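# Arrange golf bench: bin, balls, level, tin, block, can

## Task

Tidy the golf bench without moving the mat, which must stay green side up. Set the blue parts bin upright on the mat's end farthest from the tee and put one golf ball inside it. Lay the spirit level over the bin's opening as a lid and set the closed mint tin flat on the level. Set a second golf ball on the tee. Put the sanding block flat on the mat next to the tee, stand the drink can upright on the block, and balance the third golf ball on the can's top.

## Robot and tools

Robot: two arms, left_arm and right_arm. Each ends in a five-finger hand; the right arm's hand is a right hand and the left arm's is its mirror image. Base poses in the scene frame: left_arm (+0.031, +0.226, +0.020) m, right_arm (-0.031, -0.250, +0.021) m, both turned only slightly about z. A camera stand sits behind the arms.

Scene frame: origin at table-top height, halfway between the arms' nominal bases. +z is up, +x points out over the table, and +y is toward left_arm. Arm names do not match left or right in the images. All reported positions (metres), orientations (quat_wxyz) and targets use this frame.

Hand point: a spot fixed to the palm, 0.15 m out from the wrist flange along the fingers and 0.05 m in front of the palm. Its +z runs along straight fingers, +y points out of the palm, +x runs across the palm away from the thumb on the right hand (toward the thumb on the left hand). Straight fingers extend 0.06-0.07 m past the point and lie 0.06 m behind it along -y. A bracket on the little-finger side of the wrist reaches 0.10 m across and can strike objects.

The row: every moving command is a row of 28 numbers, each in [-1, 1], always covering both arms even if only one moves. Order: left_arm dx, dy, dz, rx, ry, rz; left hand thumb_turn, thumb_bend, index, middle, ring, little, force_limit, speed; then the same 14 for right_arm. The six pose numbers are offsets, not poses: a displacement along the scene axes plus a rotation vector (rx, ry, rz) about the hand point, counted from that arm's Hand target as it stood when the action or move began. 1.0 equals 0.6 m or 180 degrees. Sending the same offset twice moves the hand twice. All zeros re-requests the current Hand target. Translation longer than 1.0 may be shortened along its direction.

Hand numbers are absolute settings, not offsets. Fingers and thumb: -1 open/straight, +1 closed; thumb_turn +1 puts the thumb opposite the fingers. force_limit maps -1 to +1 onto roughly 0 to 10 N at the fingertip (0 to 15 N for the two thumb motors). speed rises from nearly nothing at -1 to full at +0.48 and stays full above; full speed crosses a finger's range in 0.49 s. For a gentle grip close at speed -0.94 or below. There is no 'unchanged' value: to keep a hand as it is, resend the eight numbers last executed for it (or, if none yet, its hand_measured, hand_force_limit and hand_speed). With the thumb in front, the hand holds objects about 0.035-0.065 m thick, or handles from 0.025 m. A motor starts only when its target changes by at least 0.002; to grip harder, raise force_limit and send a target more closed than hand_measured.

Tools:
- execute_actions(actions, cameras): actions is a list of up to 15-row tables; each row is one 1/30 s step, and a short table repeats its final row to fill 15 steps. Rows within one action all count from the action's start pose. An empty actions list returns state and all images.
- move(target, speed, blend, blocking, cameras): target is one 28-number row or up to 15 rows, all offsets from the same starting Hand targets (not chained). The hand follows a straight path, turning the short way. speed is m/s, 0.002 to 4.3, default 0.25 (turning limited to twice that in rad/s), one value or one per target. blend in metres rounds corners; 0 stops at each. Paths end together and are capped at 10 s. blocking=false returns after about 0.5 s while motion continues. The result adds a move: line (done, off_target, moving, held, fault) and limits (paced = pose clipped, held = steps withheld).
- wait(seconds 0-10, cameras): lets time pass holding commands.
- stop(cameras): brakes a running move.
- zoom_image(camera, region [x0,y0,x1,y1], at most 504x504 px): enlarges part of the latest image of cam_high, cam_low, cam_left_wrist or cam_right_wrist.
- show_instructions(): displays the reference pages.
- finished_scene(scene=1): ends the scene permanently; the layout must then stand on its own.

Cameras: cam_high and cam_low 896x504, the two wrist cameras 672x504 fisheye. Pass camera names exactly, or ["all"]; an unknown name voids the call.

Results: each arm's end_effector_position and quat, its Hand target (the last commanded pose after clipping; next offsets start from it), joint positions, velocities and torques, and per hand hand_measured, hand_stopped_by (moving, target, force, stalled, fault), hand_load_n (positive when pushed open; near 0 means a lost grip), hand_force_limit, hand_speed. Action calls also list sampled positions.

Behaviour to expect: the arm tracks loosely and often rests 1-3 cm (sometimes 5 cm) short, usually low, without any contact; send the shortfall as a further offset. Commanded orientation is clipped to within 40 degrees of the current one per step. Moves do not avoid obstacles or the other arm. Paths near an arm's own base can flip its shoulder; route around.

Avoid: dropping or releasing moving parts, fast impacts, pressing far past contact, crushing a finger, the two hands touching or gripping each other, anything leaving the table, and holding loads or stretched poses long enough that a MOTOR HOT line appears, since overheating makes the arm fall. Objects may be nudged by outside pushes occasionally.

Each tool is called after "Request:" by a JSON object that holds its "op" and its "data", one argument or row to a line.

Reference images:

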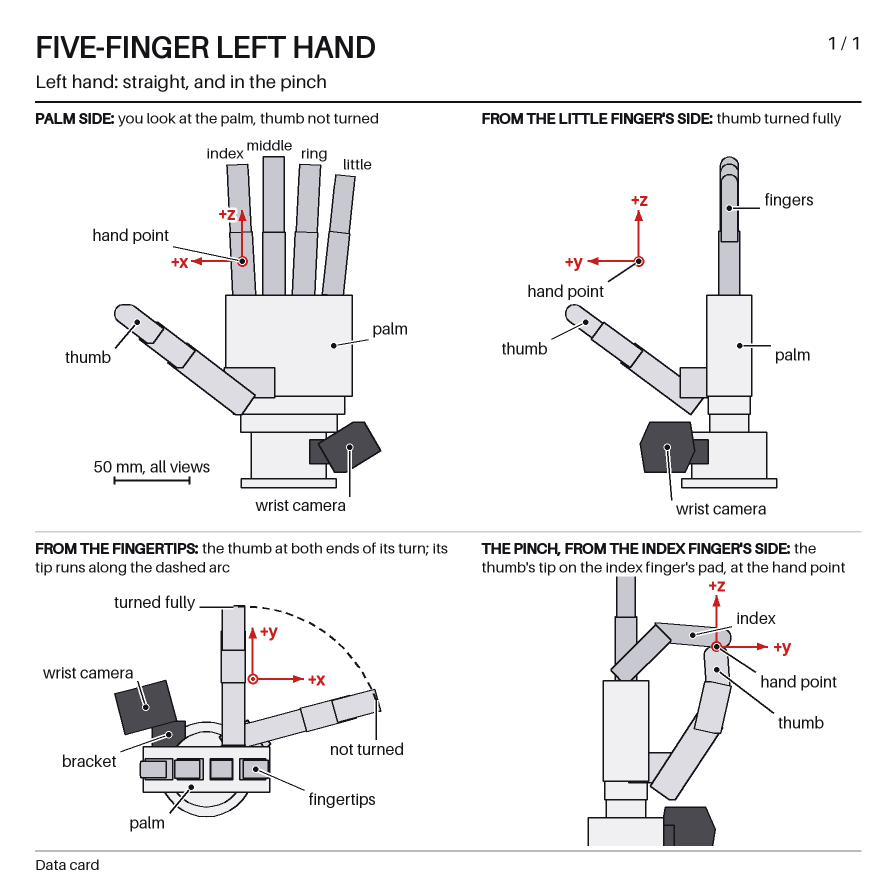

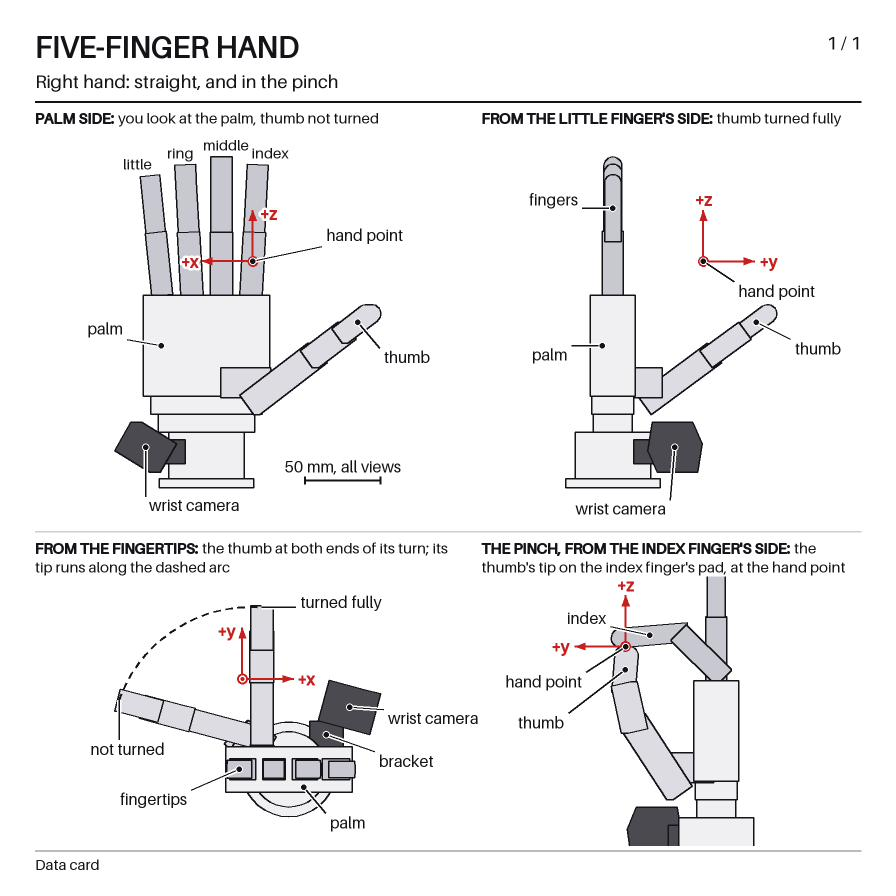

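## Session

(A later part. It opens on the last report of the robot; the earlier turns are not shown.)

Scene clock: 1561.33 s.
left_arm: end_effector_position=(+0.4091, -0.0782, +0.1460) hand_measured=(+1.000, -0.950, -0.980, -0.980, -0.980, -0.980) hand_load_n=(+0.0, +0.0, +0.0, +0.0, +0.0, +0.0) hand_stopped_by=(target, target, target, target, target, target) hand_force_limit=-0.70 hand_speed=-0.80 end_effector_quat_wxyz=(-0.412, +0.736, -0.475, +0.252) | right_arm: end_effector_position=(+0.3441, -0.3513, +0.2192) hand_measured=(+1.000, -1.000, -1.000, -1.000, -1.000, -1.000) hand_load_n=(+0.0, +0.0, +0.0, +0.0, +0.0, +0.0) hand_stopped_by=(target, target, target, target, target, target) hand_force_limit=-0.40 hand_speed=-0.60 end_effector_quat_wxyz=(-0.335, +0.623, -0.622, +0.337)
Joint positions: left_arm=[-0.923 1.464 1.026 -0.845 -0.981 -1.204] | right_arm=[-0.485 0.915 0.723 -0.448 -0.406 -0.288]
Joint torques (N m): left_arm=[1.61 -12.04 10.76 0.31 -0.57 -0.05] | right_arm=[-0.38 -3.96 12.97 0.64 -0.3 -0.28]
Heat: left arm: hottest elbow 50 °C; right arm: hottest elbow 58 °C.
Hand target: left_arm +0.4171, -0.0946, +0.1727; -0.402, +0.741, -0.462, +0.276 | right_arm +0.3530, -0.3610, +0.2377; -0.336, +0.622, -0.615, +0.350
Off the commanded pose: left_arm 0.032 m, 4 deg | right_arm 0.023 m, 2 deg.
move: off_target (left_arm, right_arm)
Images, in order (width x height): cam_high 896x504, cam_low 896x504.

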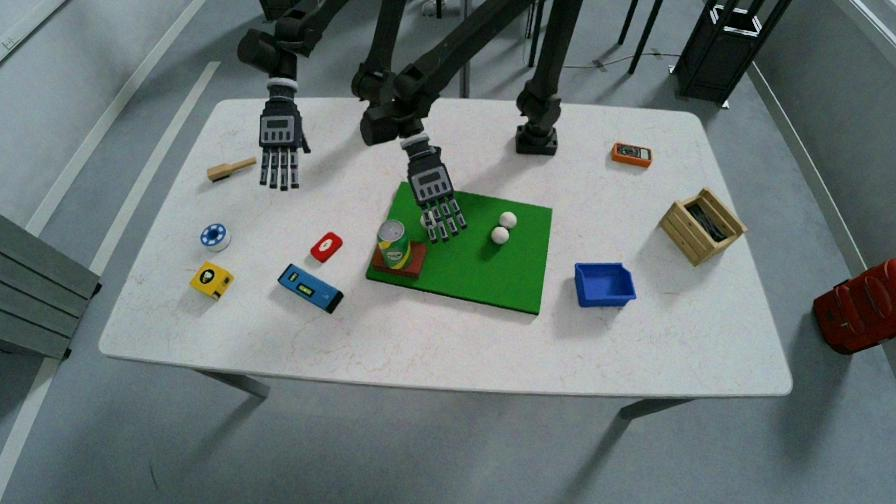

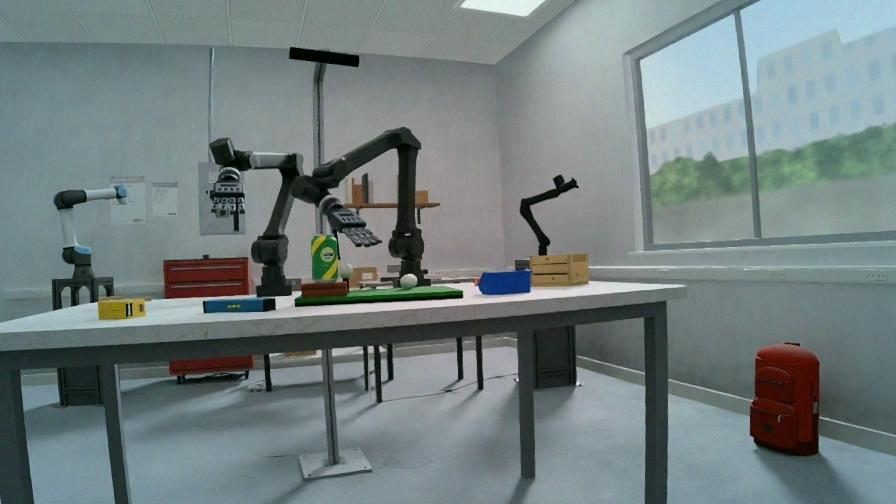

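Request:
{"op": "move", "data": {
  "target": [
    [0.0,0.03,0.13,0,0,0, 1,-1,-0.98,-0.98,-0.98,-0.98,-0.7,0.0, 0,0,0,0,0,0, 1,-1,-1,-1,-1,-1,-0.4,-0.6],
    [0.088,0.7577,0.128,0,0,-0.126, 1,-1,-0.98,-0.98,-0.98,-0.98,-0.7,0.0, 0,0,0,0,0,0, 1,-1,-1,-1,-1,-1,-0.4,-0.6],
    [0.2357,0.7443,-0.0712,0,0,-0.126, 1,-1,-0.98,-0.98,-0.98,-0.98,-0.7,0.0, 0,0,0,0,0,0, 1,-1,-1,-1,-1,-1,-0.4,-0.6]
  ],
  "speed": [0.12,0.25,0.15],
  "blend": [0.02,0.04,0],
  "cameras": ["cam_high","cam_low","cam_left_wrist"]
}}

Request:
{"op": "zoom_image", "data": {
  "camera": "cam_high",
  "region": [540, 200, 680, 340]
}}

Scene clock: 1677.70 s.
left_arm: end_effector_position=(+0.5362, +0.3483, +0.1079) hand_measured=(+1.000, -1.000, -0.980, -0.980, -0.980, -0.980) hand_load_n=(+0.0, +0.0, +0.0, +0.0, +0.0, +0.0) hand_stopped_by=(target, target, target, target, target, target) hand_force_limit=-0.70 hand_speed=0.00 end_effector_quat_wxyz=(-0.319, +0.647, -0.605, +0.337) | right_arm: end_effector_position=(+0.3441, -0.3513, +0.2192) hand_measured=(+1.000, -1.000, -1.000, -1.000, -1.000, -1.000) hand_load_n=(+0.0, +0.0, +0.0, -0.5, +0.0, +0.0) hand_stopped_by=(target, target, target, target, target, target) hand_force_limit=-0.40 hand_speed=-0.60 end_effector_quat_wxyz=(-0.335, +0.623, -0.622, +0.337)
Joint positions: left_arm=[0.404 1.444 0.818 -0.017 0.315 0.167] | right_arm=[-0.485 0.915 0.723 -0.448 -0.406 -0.288]
Joint torques (N m): left_arm=[1.44 -10.64 10.39 2.1 0.08 -0.06] | right_arm=[-0.38 -3.96 12.98 0.64 -0.29 -0.28]
Heat: left arm: hottest elbow 55 °C; right arm: hottest elbow 59 °C.
Hand target: left_arm +0.5585, +0.3518, +0.1298; -0.339, +0.636, -0.598, +0.350 | right_arm +0.3530, -0.3610, +0.2377; -0.336, +0.622, -0.615, +0.350
Off the commanded pose: left_arm 0.032 m, 3 deg | right_arm 0.023 m, 2 deg.
move: off_target (left_arm, right_arm)
Images, in order (width x height): cam_high 896x504, cam_low 896x504, cam_left_wrist 672x504.

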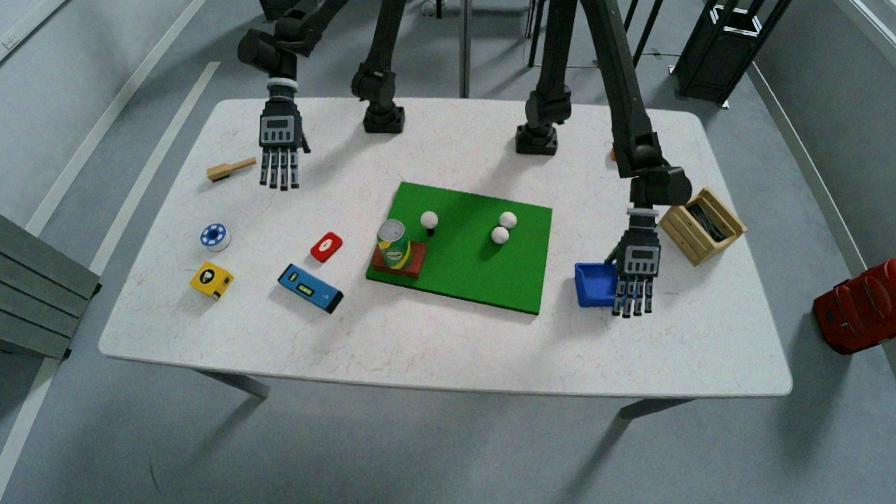

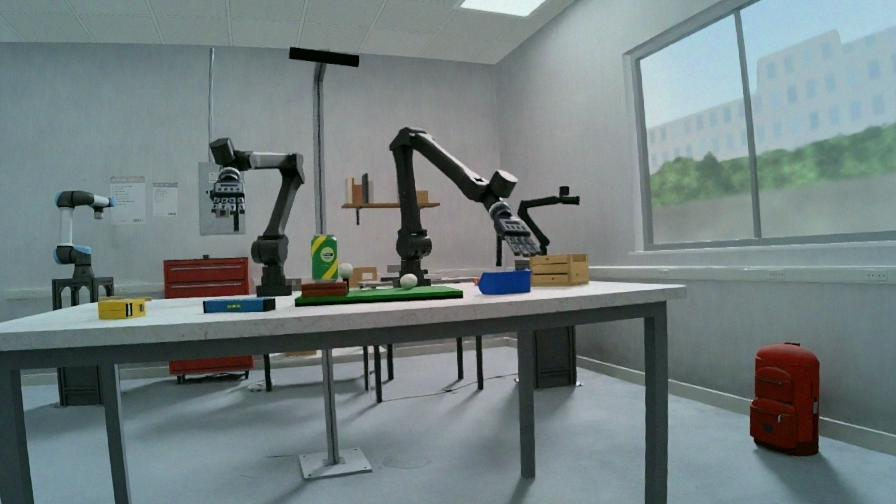

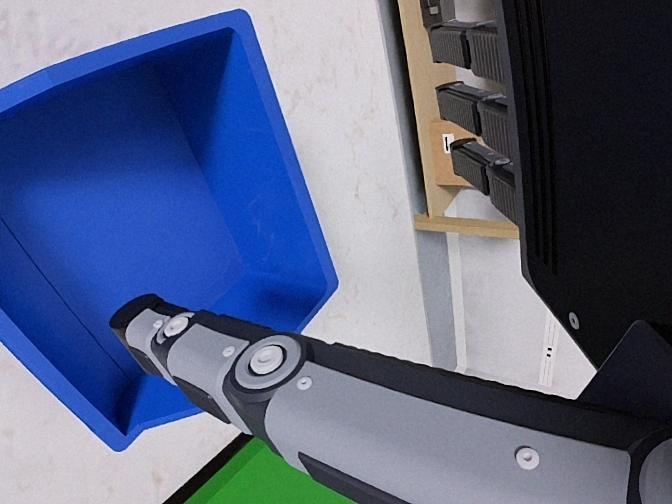

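Scaled by 3.600 from the camera's 896x504 image, which has a finer 1280x720 frame.

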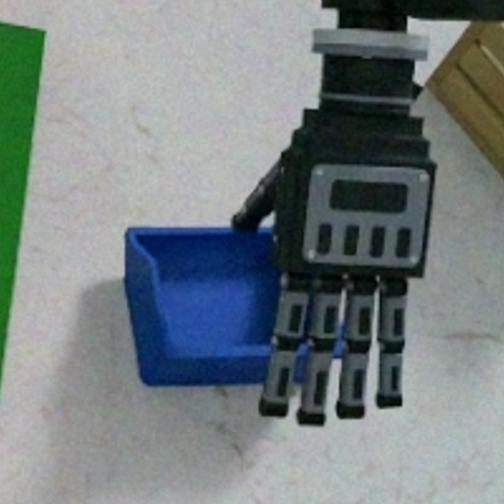

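Request:
{"op": "move", "data": {
  "target": [0.0267,0.0133,-0.0833,0,0,0, 1,-1,-0.98,-0.98,-0.98,-0.98,-0.7,0.0, 0,0,0,0,0,0, 1,-1,-1,-1,-1,-1,-0.4,-0.6],
  "speed": 0.12,
  "cameras": ["cam_high","cam_low","cam_left_wrist"]
}}

Request:
{"op": "zoom_image", "data": {
  "camera": "cam_high",
  "region": [560, 230, 670, 340]
}}

Request:
{"op": "zoom_image", "data": {
  "camera": "cam_low",
  "region": [440, 210, 560, 320]
}}

Scene clock: 1730.23 s.
left_arm: end_effector_position=(+0.5549, +0.3560, +0.0623) hand_measured=(+1.000, -1.000, -0.980, -0.980, -0.980, -0.980) hand_load_n=(+0.0, +0.0, +0.0, +0.0, +0.0, -0.5) hand_stopped_by=(target, target, target, target, target, target) hand_force_limit=-0.70 hand_speed=0.00 end_effector_quat_wxyz=(-0.321, +0.646, -0.605, +0.338) | right_arm: end_effector_position=(+0.3441, -0.3513, +0.2192) hand_measured=(+1.000, -1.000, -1.000, -1.000, -1.000, -1.000) hand_load_n=(+0.0, +0.0, +0.0, +0.0, +0.0, +0.0) hand_stopped_by=(target, target, target, target, target, target) hand_force_limit=-0.40 hand_speed=-0.60 end_effector_quat_wxyz=(-0.335, +0.623, -0.622, +0.337)
Joint positions: left_arm=[0.404 1.581 0.818 0.127 0.315 0.167] | right_arm=[-0.485 0.915 0.723 -0.448 -0.406 -0.288]
Joint torques (N m): left_arm=[1.73 -11.75 9.13 2.17 0.16 -0.07] | right_arm=[-0.38 -4.01 12.97 0.62 -0.3 -0.28]
Heat: left arm: hottest elbow 54 °C; right arm: hottest elbow 59 °C.
Hand target: left_arm +0.5746, +0.3598, +0.0799; -0.339, +0.636, -0.598, +0.350 | right_arm +0.3530, -0.3610, +0.2377; -0.336, +0.622, -0.615, +0.350
Off the commanded pose: left_arm 0.027 m, 3 deg | right_arm 0.023 m, 2 deg.
move: off_target (left_arm, right_arm)
Images, in order (width x height): cam_high 896x504, cam_low 896x504, cam_left_wrist 672x504.

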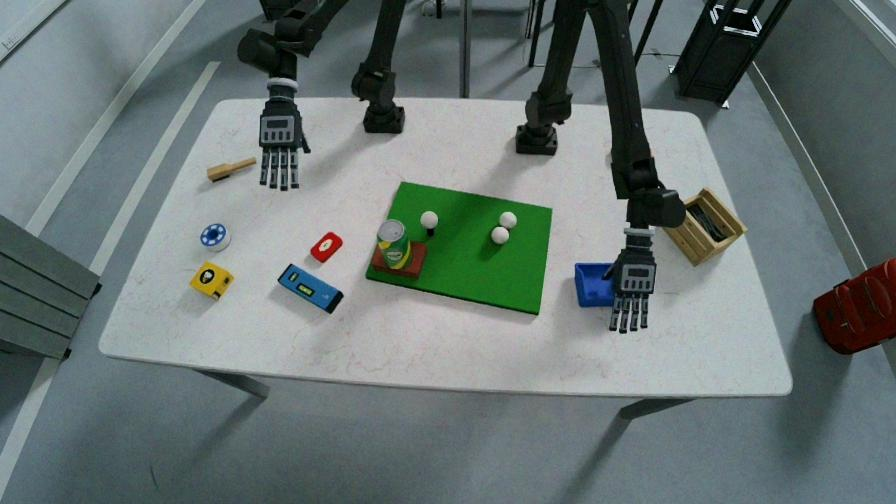

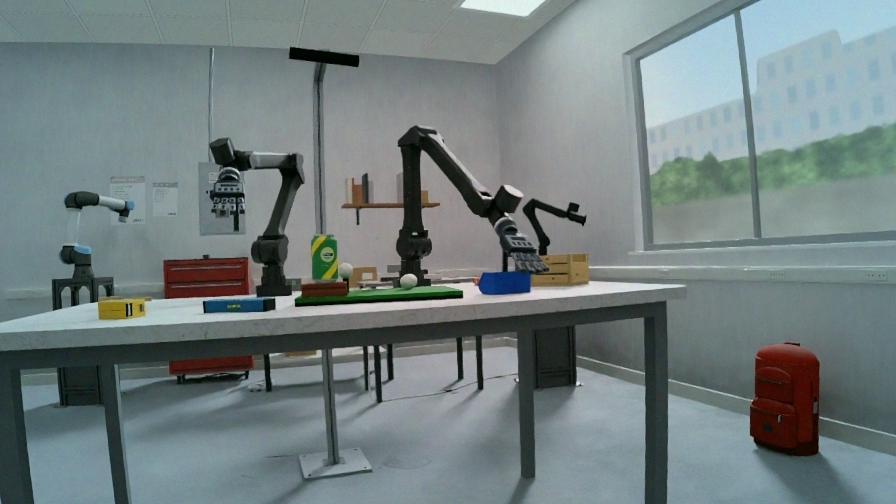

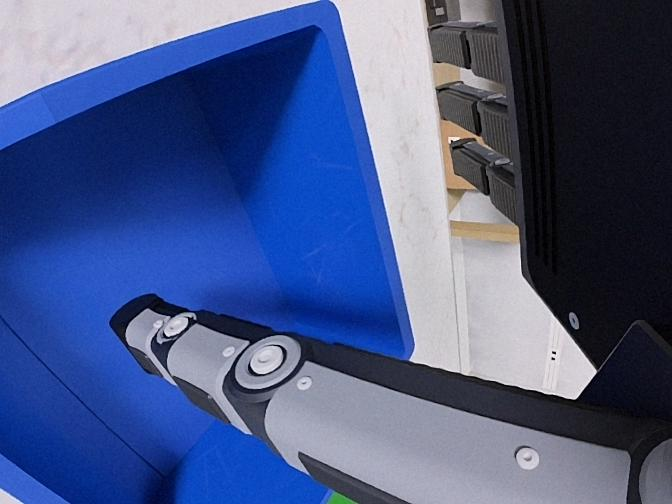

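Scaled by 4.582 from the camera's 896x504 image, which has a finer 1280x720 frame.

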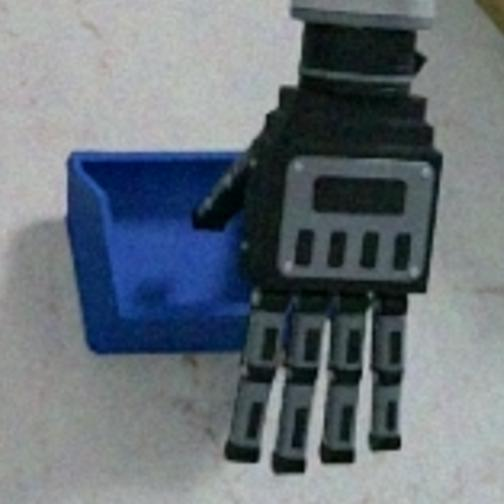

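Scaled by 4.200 from the camera's 896x504 image, which has a finer 1280x720 frame.

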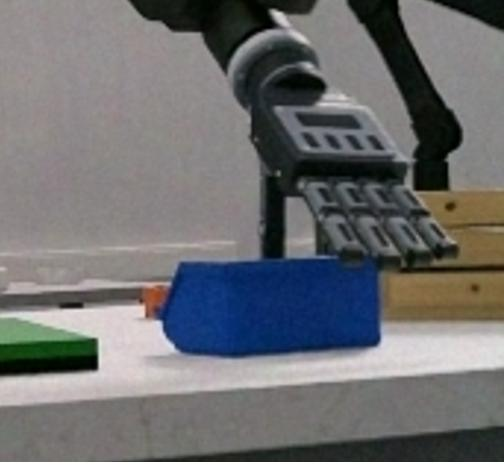

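Request:
{"op": "move", "data": {
  "target": [0.0,0.0,-0.0417,0,0,0, 1,-1,-0.98,-0.98,-0.98,-0.98,-0.7,0.0, 0,0,0,0,0,0, 1,-1,-1,-1,-1,-1,-0.4,-0.6],
  "speed": 0.08,
  "cameras": ["cam_high","cam_low"]
}}

Request:
{"op": "zoom_image", "data": {
  "camera": "cam_high",
  "region": [560, 230, 670, 340]
}}

Scene clock: 1749.87 s.
left_arm: end_effector_position=(+0.5643, +0.3599, +0.0486) hand_measured=(+1.000, -1.000, -0.980, -0.980, -0.980, -0.980) hand_load_n=(+0.0, +0.0, +0.0, +0.0, -0.5, +0.0) hand_stopped_by=(target, target, target, target, target, target) hand_force_limit=-0.70 hand_speed=0.00 end_effector_quat_wxyz=(-0.331, +0.640, -0.603, +0.342) | right_arm: end_effector_position=(+0.3441, -0.3513, +0.2192) hand_measured=(+1.000, -1.000, -1.000, -1.000, -1.000, -1.000) hand_load_n=(+0.0, +0.0, +0.0, +0.0, +0.0, +0.0) hand_stopped_by=(target, target, target, target, target, target) hand_force_limit=-0.40 hand_speed=-0.60 end_effector_quat_wxyz=(-0.335, +0.623, -0.622, +0.337)
Joint positions: left_arm=[0.404 1.632 0.818 0.202 0.315 0.167] | right_arm=[-0.485 0.915 0.723 -0.448 -0.406 -0.288]
Joint torques (N m): left_arm=[1.67 -11.81 7.35 2.24 0.14 -0.07] | right_arm=[-0.38 -4.01 12.97 0.64 -0.3 -0.28]
Heat: left arm: hottest elbow 53 °C; right arm: hottest elbow 60 °C.
Hand target: left_arm +0.5745, +0.3598, +0.0548; -0.339, +0.636, -0.598, +0.350 | right_arm +0.3530, -0.3610, +0.2377; -0.336, +0.622, -0.615, +0.350
Off the commanded pose: left_arm 0.012 m, 1 deg | right_arm 0.023 m, 2 deg.
move: off_target (left_arm, right_arm)
Images, in order (width x height): cam_high 896x504, cam_low 896x504.

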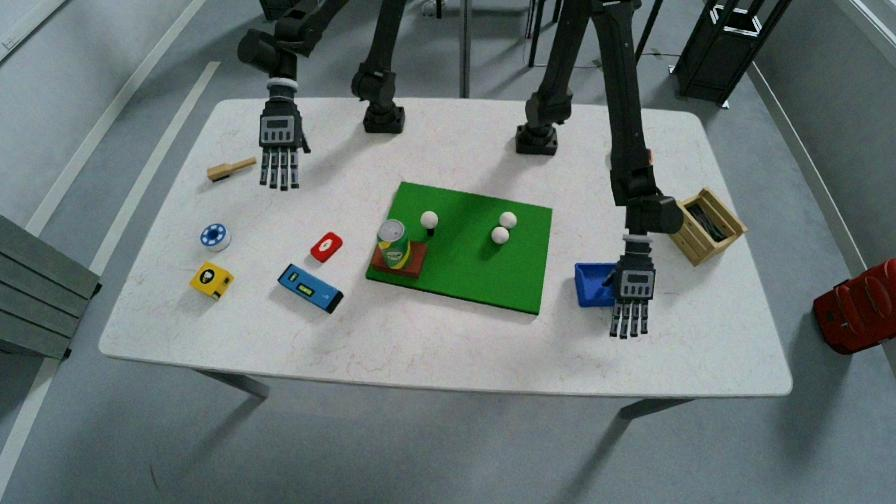

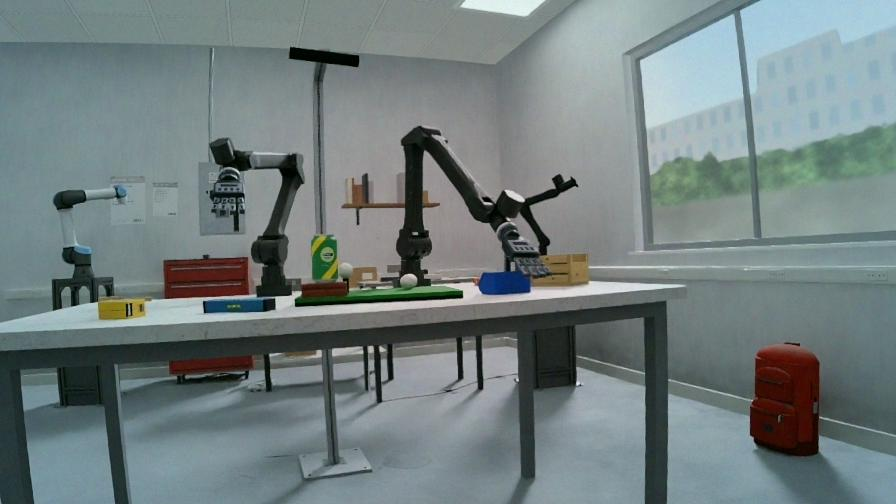

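Scaled by 4.582 from the camera's 896x504 image, which has a finer 1280x720 frame.

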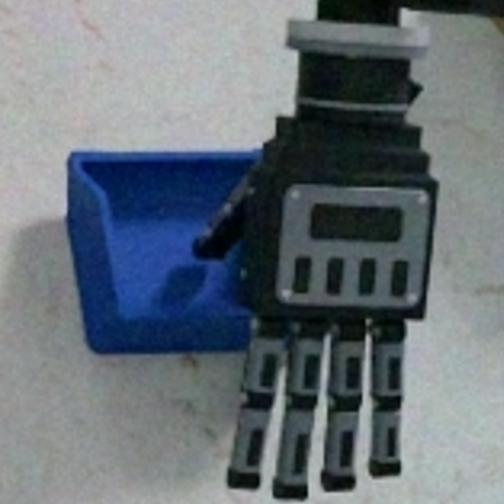

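Request:
{"op": "move", "data": {
  "target": [-0.0133,-0.003,-0.02,0,0,0, 1,-1,-0.98,-0.98,-0.98,-0.98,-0.7,0.0, 0,0,0,0,0,0, 1,-1,-1,-1,-1,-1,-0.4,-0.6],
  "speed": 0.08,
  "cameras": []
}}

Scene clock: 1754.80 s.
left_arm: end_effector_position=(+0.5643, +0.3598, +0.0449) hand_measured=(+1.000, -1.000, -0.980, -0.980, -0.980, -0.980) hand_load_n=(+0.0, +0.0, +0.0, +0.0, +0.0, +0.0) hand_stopped_by=(target, target, target, target, target, target) hand_force_limit=-0.70 hand_speed=0.00 end_effector_quat_wxyz=(-0.338, +0.636, -0.601, +0.346) | right_arm: end_effector_position=(+0.3441, -0.3513, +0.2192) hand_measured=(+1.000, -1.000, -1.000, -1.000, -1.000, -1.000) hand_load_n=(+0.0, +0.0, +0.0, +0.0, +0.0, +0.0) hand_stopped_by=(target, target, target, target, target, target) hand_force_limit=-0.40 hand_speed=-0.60 end_effector_quat_wxyz=(-0.335, +0.623, -0.622, +0.337)
Joint positions: left_arm=[0.404 1.64 0.802 0.244 0.315 0.167] | right_arm=[-0.485 0.915 0.723 -0.448 -0.406 -0.288]
Joint torques (N m): left_arm=[2.02 -11.52 6.04 2.13 0.22 -0.05] | right_arm=[-0.32 -4.01 12.96 0.64 -0.3 -0.28]
Heat: left arm: hottest elbow 52 °C; right arm: hottest elbow 60 °C.
Hand target: left_arm +0.5667, +0.3581, +0.0430; -0.339, +0.636, -0.598, +0.350 | right_arm +0.3530, -0.3610, +0.2377; -0.336, +0.622, -0.615, +0.350
Off the commanded pose: left_arm 0.004 m, 1 deg | right_arm 0.023 m, 2 deg.
move: off_target (right_arm)
No camera images: "cameras" was empty.

Request:
{"op": "move", "data": {
  "target": [-0.008,-0.002,-0.02,0,0,0, 1,-1,-0.98,-0.98,-0.98,-0.98,-0.7,0.0, 0,0,0,0,0,0, 1,-1,-1,-1,-1,-1,-0.4,-0.6],
  "speed": 0.08,
  "cameras": []
}}

Scene clock: 1764.13 s.
left_arm: end_effector_position=(+0.5644, +0.3588, +0.0449) hand_measured=(+1.000, -1.000, -0.980, -0.980, -0.980, -0.980) hand_load_n=(+0.5, +0.5, +0.0, +0.0, +0.0, +0.0) hand_stopped_by=(target, target, target, target, target, target) hand_force_limit=-0.70 hand_speed=0.00 end_effector_quat_wxyz=(-0.346, +0.631, -0.598, +0.352) | right_arm: end_effector_position=(+0.3441, -0.3513, +0.2192) hand_measured=(+1.000, -1.000, -1.000, -1.000, -1.000, -1.000) hand_load_n=(+0.0, +0.0, +0.0, +0.0, +0.0, +0.0) hand_stopped_by=(target, target, target, target, target, target) hand_force_limit=-0.40 hand_speed=-0.60 end_effector_quat_wxyz=(-0.335, +0.623, -0.622, +0.337)
Joint positions: left_arm=[0.404 1.641 0.785 0.287 0.32 0.163] | right_arm=[-0.485 0.915 0.723 -0.448 -0.406 -0.288]
Joint torques (N m): left_arm=[1.9 -10.29 5.63 2.21 0.11 0.04] | right_arm=[-0.38 -4.01 12.96 0.64 -0.3 -0.28]
Heat: left arm: hottest elbow 51 °C; right arm: hottest elbow 60 °C.
Hand target: left_arm +0.5619, +0.3568, +0.0310; -0.339, +0.636, -0.598, +0.350 | right_arm +0.3530, -0.3610, +0.2377; -0.336, +0.622, -0.615, +0.350
Off the commanded pose: left_arm 0.014 m, 1 deg | right_arm 0.023 m, 2 deg.
move: off_target (left_arm, right_arm)
No camera images: "cameras" was empty.

Request:
{"op": "wait", "data": {
  "seconds": 0.1,
  "cameras": ["cam_high","cam_low","cam_left_wrist"]
}}

Request:
{"op": "zoom_image", "data": {
  "camera": "cam_low",
  "region": [460, 220, 560, 310]
}}

Scene clock: 1773.13 s.
left_arm: end_effector_position=(+0.5645, +0.3588, +0.0449) hand_measured=(+1.000, -1.000, -0.980, -0.980, -0.980, -0.980) hand_load_n=(+1.0, +0.5, +0.0, +0.0, +0.0, +0.0) hand_stopped_by=(target, target, target, target, target, target) hand_force_limit=-0.70 hand_speed=0.00 end_effector_quat_wxyz=(-0.347, +0.631, -0.598, +0.352) | right_arm: end_effector_position=(+0.3441, -0.3513, +0.2192) hand_measured=(+1.000, -1.000, -1.000, -1.000, -1.000, -1.000) hand_load_n=(+0.0, +0.0, +0.0, +0.0, +0.0, +0.0) hand_stopped_by=(target, target, target, target, target, target) hand_force_limit=-0.40 hand_speed=-0.60 end_effector_quat_wxyz=(-0.335, +0.623, -0.622, +0.337)
Joint positions: left_arm=[0.404 1.641 0.785 0.287 0.32 0.163] | right_arm=[-0.485 0.915 0.723 -0.448 -0.406 -0.288]
Joint torques (N m): left_arm=[2.2 -10.29 5.48 2.14 0.1 0] | right_arm=[-0.38 -3.96 12.97 0.64 -0.3 -0.28]
Heat: left arm: hottest elbow 50 °C; right arm: hottest elbow 60 °C.
Hand target: left_arm +0.5619, +0.3569, +0.0310; -0.339, +0.636, -0.598, +0.350 | right_arm +0.3530, -0.3610, +0.2377; -0.336, +0.622, -0.615, +0.350
Off the commanded pose: left_arm 0.014 m, 1 deg | right_arm 0.023 m, 2 deg.
wait: 0.10 s; at rest from the start
Images, in order (width x height): cam_high 896x504, cam_low 896x504, cam_left_wrist 672x504.

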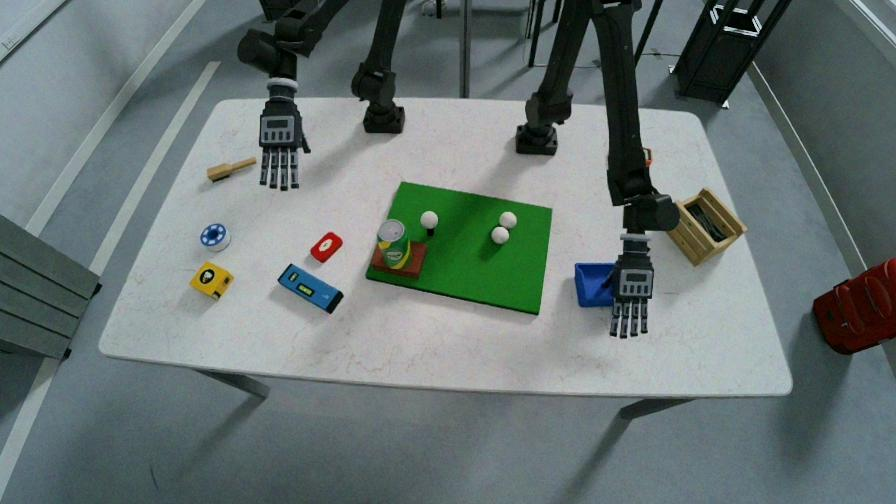

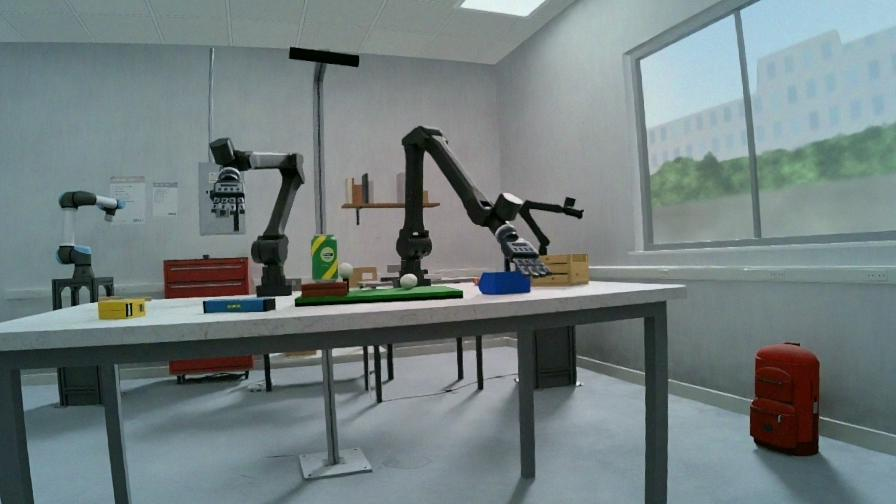

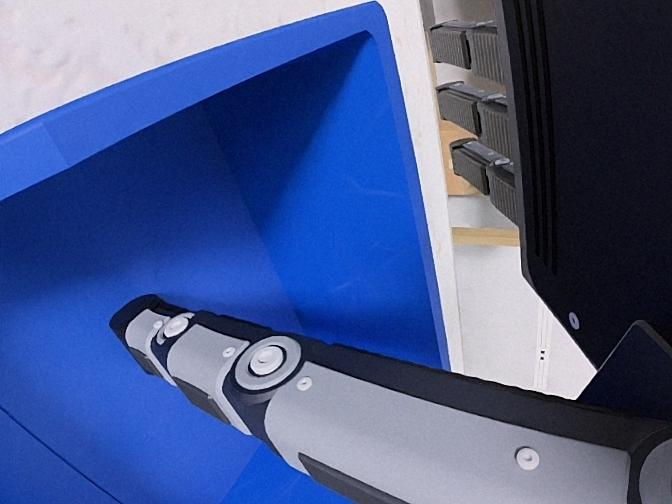

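Scaled by 5.040 from the camera's 896x504 image, which has a finer 1280x720 frame.

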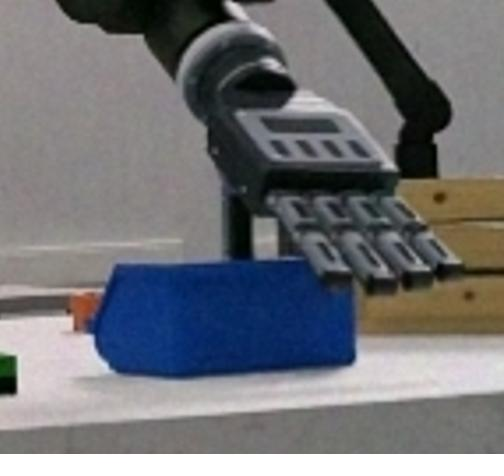

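Request:
{"op": "move", "data": {
  "target": [0.0,0.0,0.02,0,0,0, 1,-0.3,-0.98,-0.98,-0.98,-0.98,-0.7,-0.7, 0,0,0,0,0,0, 1,-1,-1,-1,-1,-1,-0.4,-0.6],
  "speed": 0.08,
  "cameras": ["cam_high","cam_low","cam_left_wrist"]
}}

Request:
{"op": "zoom_image", "data": {
  "camera": "cam_high",
  "region": [560, 230, 670, 340]
}}

Scene clock: 1782.00 s.
left_arm: end_effector_position=(+0.5627, +0.3581, +0.0431) hand_measured=(+1.000, -0.300, -0.980, -0.980, -0.980, -0.980) hand_load_n=(+0.0, +0.0, +0.0, +0.0, +0.0, +0.0) hand_stopped_by=(target, target, target, target, target, target) hand_force_limit=-0.70 hand_speed=-0.70 end_effector_quat_wxyz=(-0.342, +0.633, -0.599, +0.351) | right_arm: end_effector_position=(+0.3441, -0.3513, +0.2192) hand_measured=(+1.000, -1.000, -1.000, -1.000, -1.000, -1.000) hand_load_n=(+0.0, +0.0, +0.0, +0.0, +0.0, +0.0) hand_stopped_by=(target, target, target, target, target, target) hand_force_limit=-0.40 hand_speed=-0.60 end_effector_quat_wxyz=(-0.335, +0.623, -0.622, +0.337)
Joint positions: left_arm=[0.404 1.641 0.785 0.277 0.32 0.163] | right_arm=[-0.485 0.915 0.723 -0.448 -0.406 -0.288]
Joint torques (N m): left_arm=[2.2 -12.28 6.15 1.21 0.11 0] | right_arm=[-0.32 -4.01 12.97 0.64 -0.3 -0.28]
Heat: left arm: hottest elbow 49 °C; right arm: hottest elbow 60 °C.
Hand target: left_arm +0.5619, +0.3569, +0.0430; -0.339, +0.636, -0.598, +0.350 | right_arm +0.3530, -0.3610, +0.2377; -0.336, +0.622, -0.615, +0.350
Off the commanded pose: left_arm 0.001 m, 0 deg | right_arm 0.023 m, 2 deg.
move: off_target (right_arm)
Images, in order (width x height): cam_high 896x504, cam_low 896x504, cam_left_wrist 672x504.

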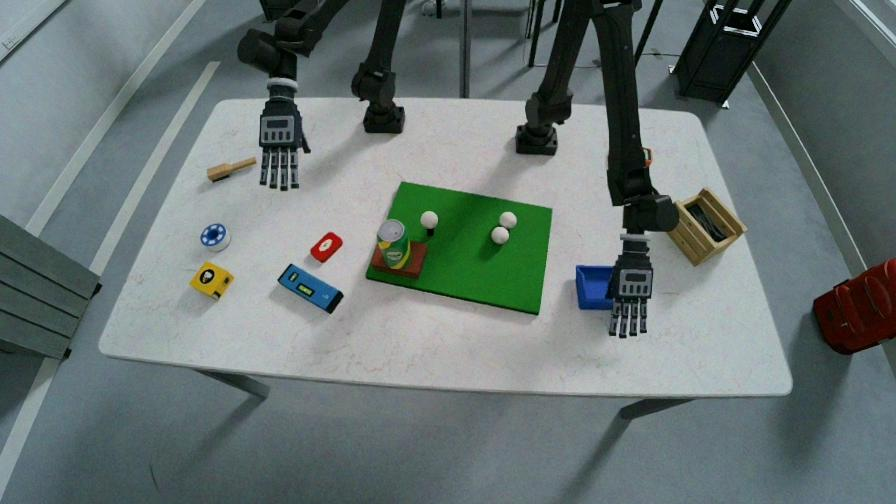

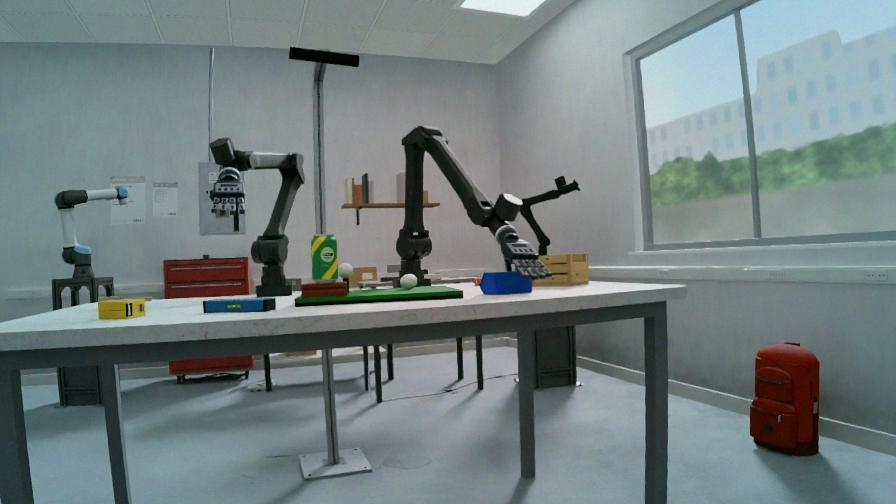

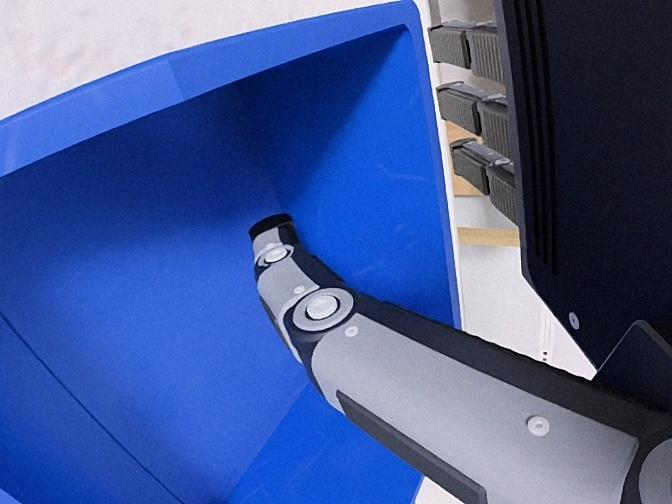

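Scaled by 4.582 from the camera's 896x504 image, which has a finer 1280x720 frame.

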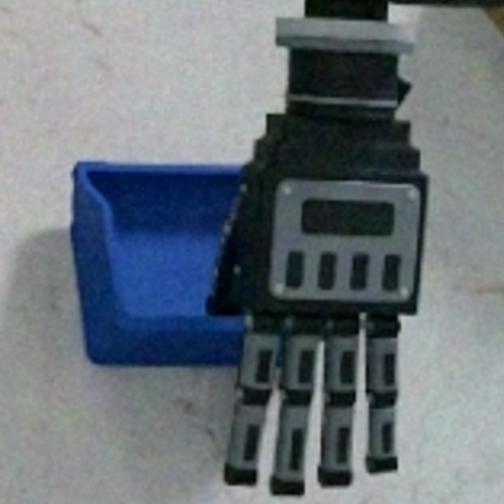

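Request:
{"op": "move", "data": {
  "target": [
    [0.0,0.0,0.0,0,0,0, 1,-0.08,-0.98,-0.98,-0.98,-0.98,-0.7,-0.7, 0,0,0,0,0,0, 1,-1,-1,-1,-1,-1,-0.4,-0.6],
    [0.0,0.0,0.0,0,0,0, 1,-0.08,0.7,0.7,0.7,-0.98,-0.3,-0.85, 0,0,0,0,0,0, 1,-1,-1,-1,-1,-1,-0.4,-0.6]
  ],
  "speed": 0.08,
  "cameras": ["cam_high","cam_low","cam_left_wrist"]
}}

Request:
{"op": "zoom_image", "data": {
  "camera": "cam_high",
  "region": [560, 230, 670, 340]
}}

Scene clock: 1796.40 s.
left_arm: end_effector_position=(+0.5626, +0.3580, +0.0430) hand_measured=(+1.000, -0.080, +0.158, +0.116, +0.158, -0.980) hand_load_n=(-0.5, +2.0, +5.5, +0.0, +3.0, +0.0) hand_stopped_by=(target, target, force, force, force, target) hand_force_limit=-0.30 hand_speed=-0.85 end_effector_quat_wxyz=(-0.342, +0.633, -0.599, +0.350) | right_arm: end_effector_position=(+0.3441, -0.3513, +0.2192) hand_measured=(+1.000, -1.000, -1.000, -1.000, -1.000, -1.000) hand_load_n=(+0.0, +0.0, +0.0, +0.0, +0.0, -0.5) hand_stopped_by=(target, target, target, target, target, target) hand_force_limit=-0.40 hand_speed=-0.60 end_effector_quat_wxyz=(-0.335, +0.623, -0.622, +0.337)
Joint positions: left_arm=[0.404 1.641 0.785 0.276 0.32 0.163] | right_arm=[-0.485 0.915 0.723 -0.448 -0.406 -0.288]
Joint torques (N m): left_arm=[2.14 -12.34 6.13 1.22 0.11 0] | right_arm=[-0.32 -3.96 12.97 0.64 -0.3 -0.28]
Heat: left arm: hottest elbow 48 °C; right arm: hottest elbow 60 °C.
Hand target: left_arm +0.5619, +0.3569, +0.0430; -0.339, +0.636, -0.598, +0.350 | right_arm +0.3530, -0.3610, +0.2377; -0.336, +0.622, -0.615, +0.350
Off the commanded pose: left_arm 0.001 m, 0 deg | right_arm 0.023 m, 2 deg.
move: off_target (right_arm)
Images, in order (width x height): cam_high 896x504, cam_low 896x504, cam_left_wrist 672x504.

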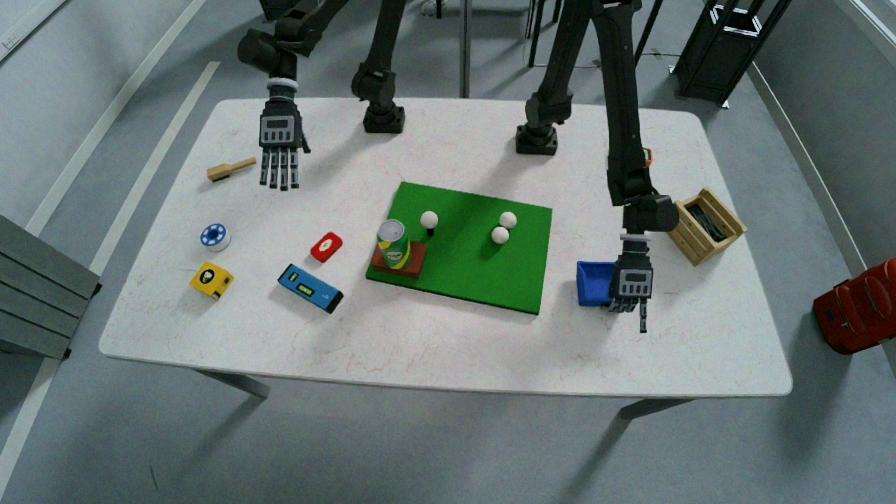

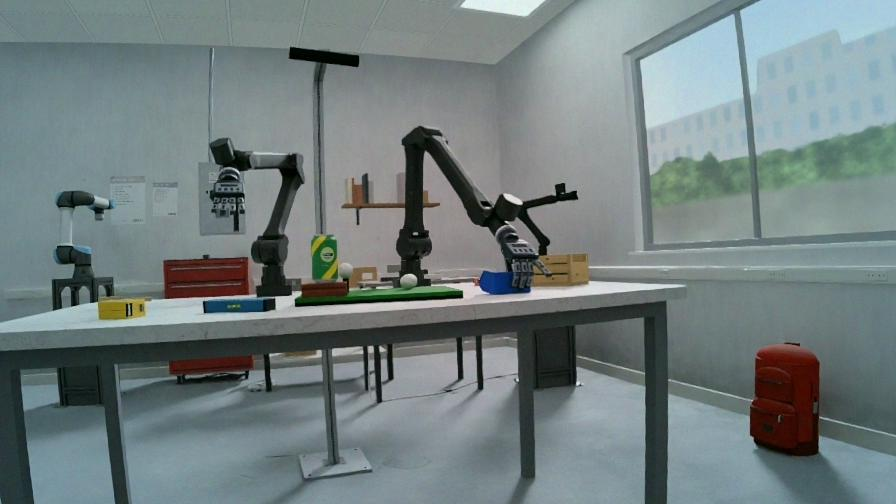

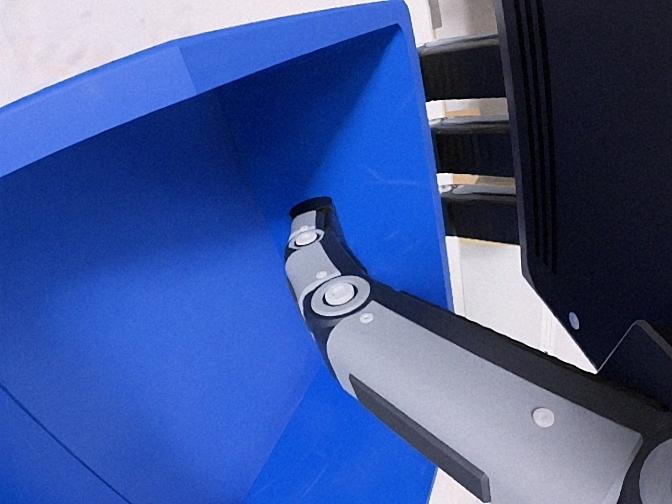

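Scaled by 4.582 from the camera's 896x504 image, which has a finer 1280x720 frame.

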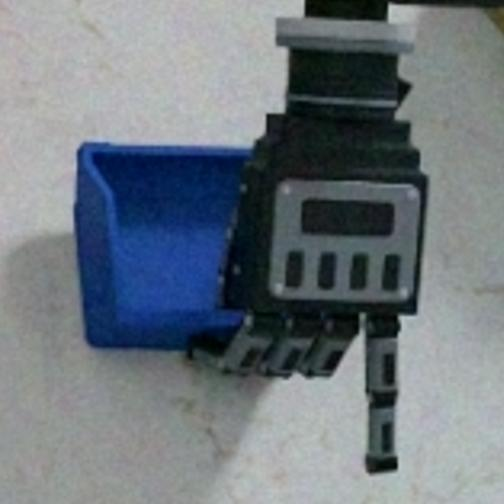

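Request:
{"op": "move", "data": {
  "target": [
    [0.0,0.0,0.0,0,0,0, 1,-0.08,0.7,0.76,0.7,-0.98,-0.3,-0.85, 0,0,0,0,0,0, 1,-1,-1,-1,-1,-1,-0.4,-0.6],
    [0.025,0.0,0.1,0,0,0, 1,-0.08,0.7,0.76,0.7,-0.98,-0.3,-0.85, 0,0,0,0,0,0, 1,-1,-1,-1,-1,-1,-0.4,-0.6]
  ],
  "speed": 0.08,
  "cameras": ["cam_high","cam_low","cam_left_wrist"]
}}

Request:
{"op": "zoom_image", "data": {
  "camera": "cam_low",
  "region": [460, 220, 560, 310]
}}

Scene clock: 1805.67 s.
left_arm: end_effector_position=(+0.5553, +0.3545, +0.0737) hand_measured=(+1.000, -0.080, +0.158, +0.140, +0.158, -0.980) hand_load_n=(+0.5, +4.0, +1.5, +3.5, +0.0, +0.0) hand_stopped_by=(target, target, force, force, force, target) hand_force_limit=-0.30 hand_speed=-0.85 end_effector_quat_wxyz=(-0.320, +0.647, -0.604, +0.337) | right_arm: end_effector_position=(+0.3441, -0.3513, +0.2192) hand_measured=(+1.000, -1.000, -1.000, -1.000, -1.000, -1.000) hand_load_n=(+0.5, +0.0, +0.0, +0.0, +0.0, +0.0) hand_stopped_by=(target, target, target, target, target, target) hand_force_limit=-0.40 hand_speed=-0.60 end_effector_quat_wxyz=(-0.335, +0.623, -0.622, +0.337)
Joint positions: left_arm=[0.399 1.557 0.83 0.087 0.31 0.163] | right_arm=[-0.485 0.915 0.723 -0.448 -0.406 -0.288]
Joint torques (N m): left_arm=[1.32 -12.92 10.32 1.16 0.1 -0.08] | right_arm=[-0.32 -4.01 12.97 0.64 -0.3 -0.28]
Heat: left arm: hottest elbow 48 °C; right arm: hottest elbow 60 °C.
Hand target: left_arm +0.5769, +0.3568, +0.1028; -0.339, +0.636, -0.598, +0.350 | right_arm +0.3530, -0.3610, +0.2377; -0.336, +0.622, -0.615, +0.350
Off the commanded pose: left_arm 0.036 m, 3 deg | right_arm 0.023 m, 2 deg.
move: off_target (left_arm, right_arm)
Images, in order (width x height): cam_high 896x504, cam_low 896x504, cam_left_wrist 672x504.

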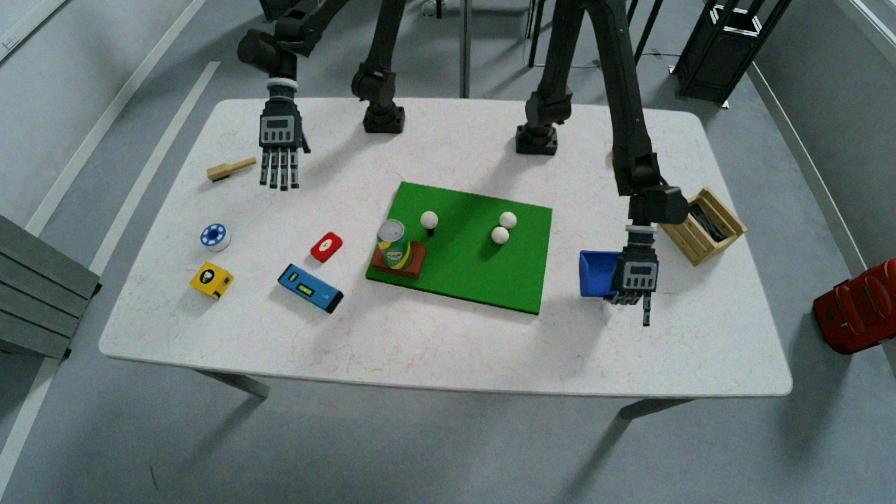

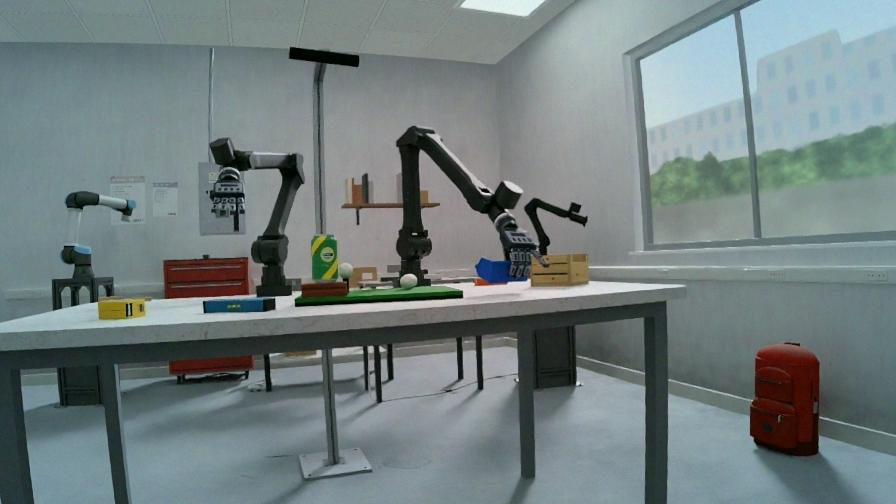

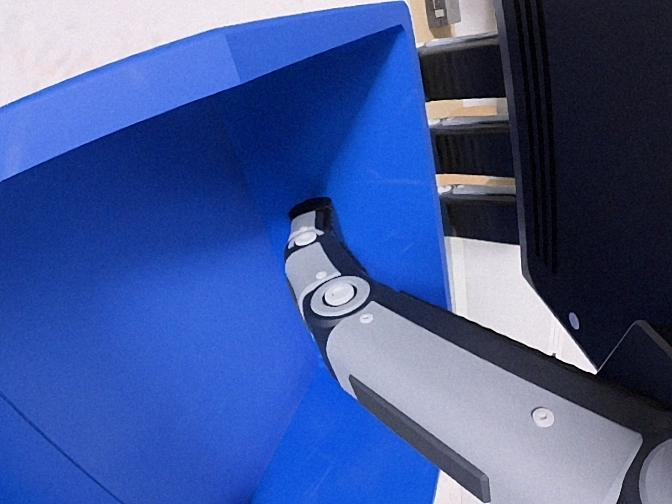

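Scaled by 5.040 from the camera's 896x504 image, which has a finer 1280x720 frame.

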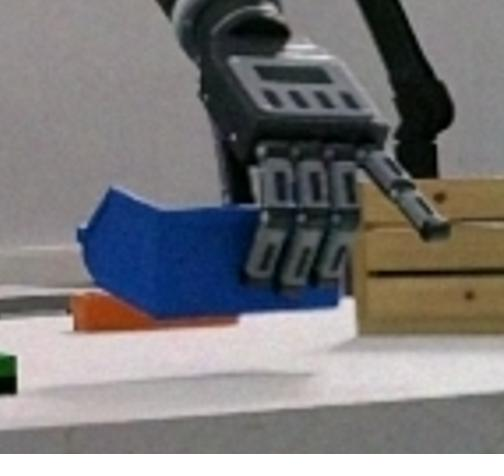

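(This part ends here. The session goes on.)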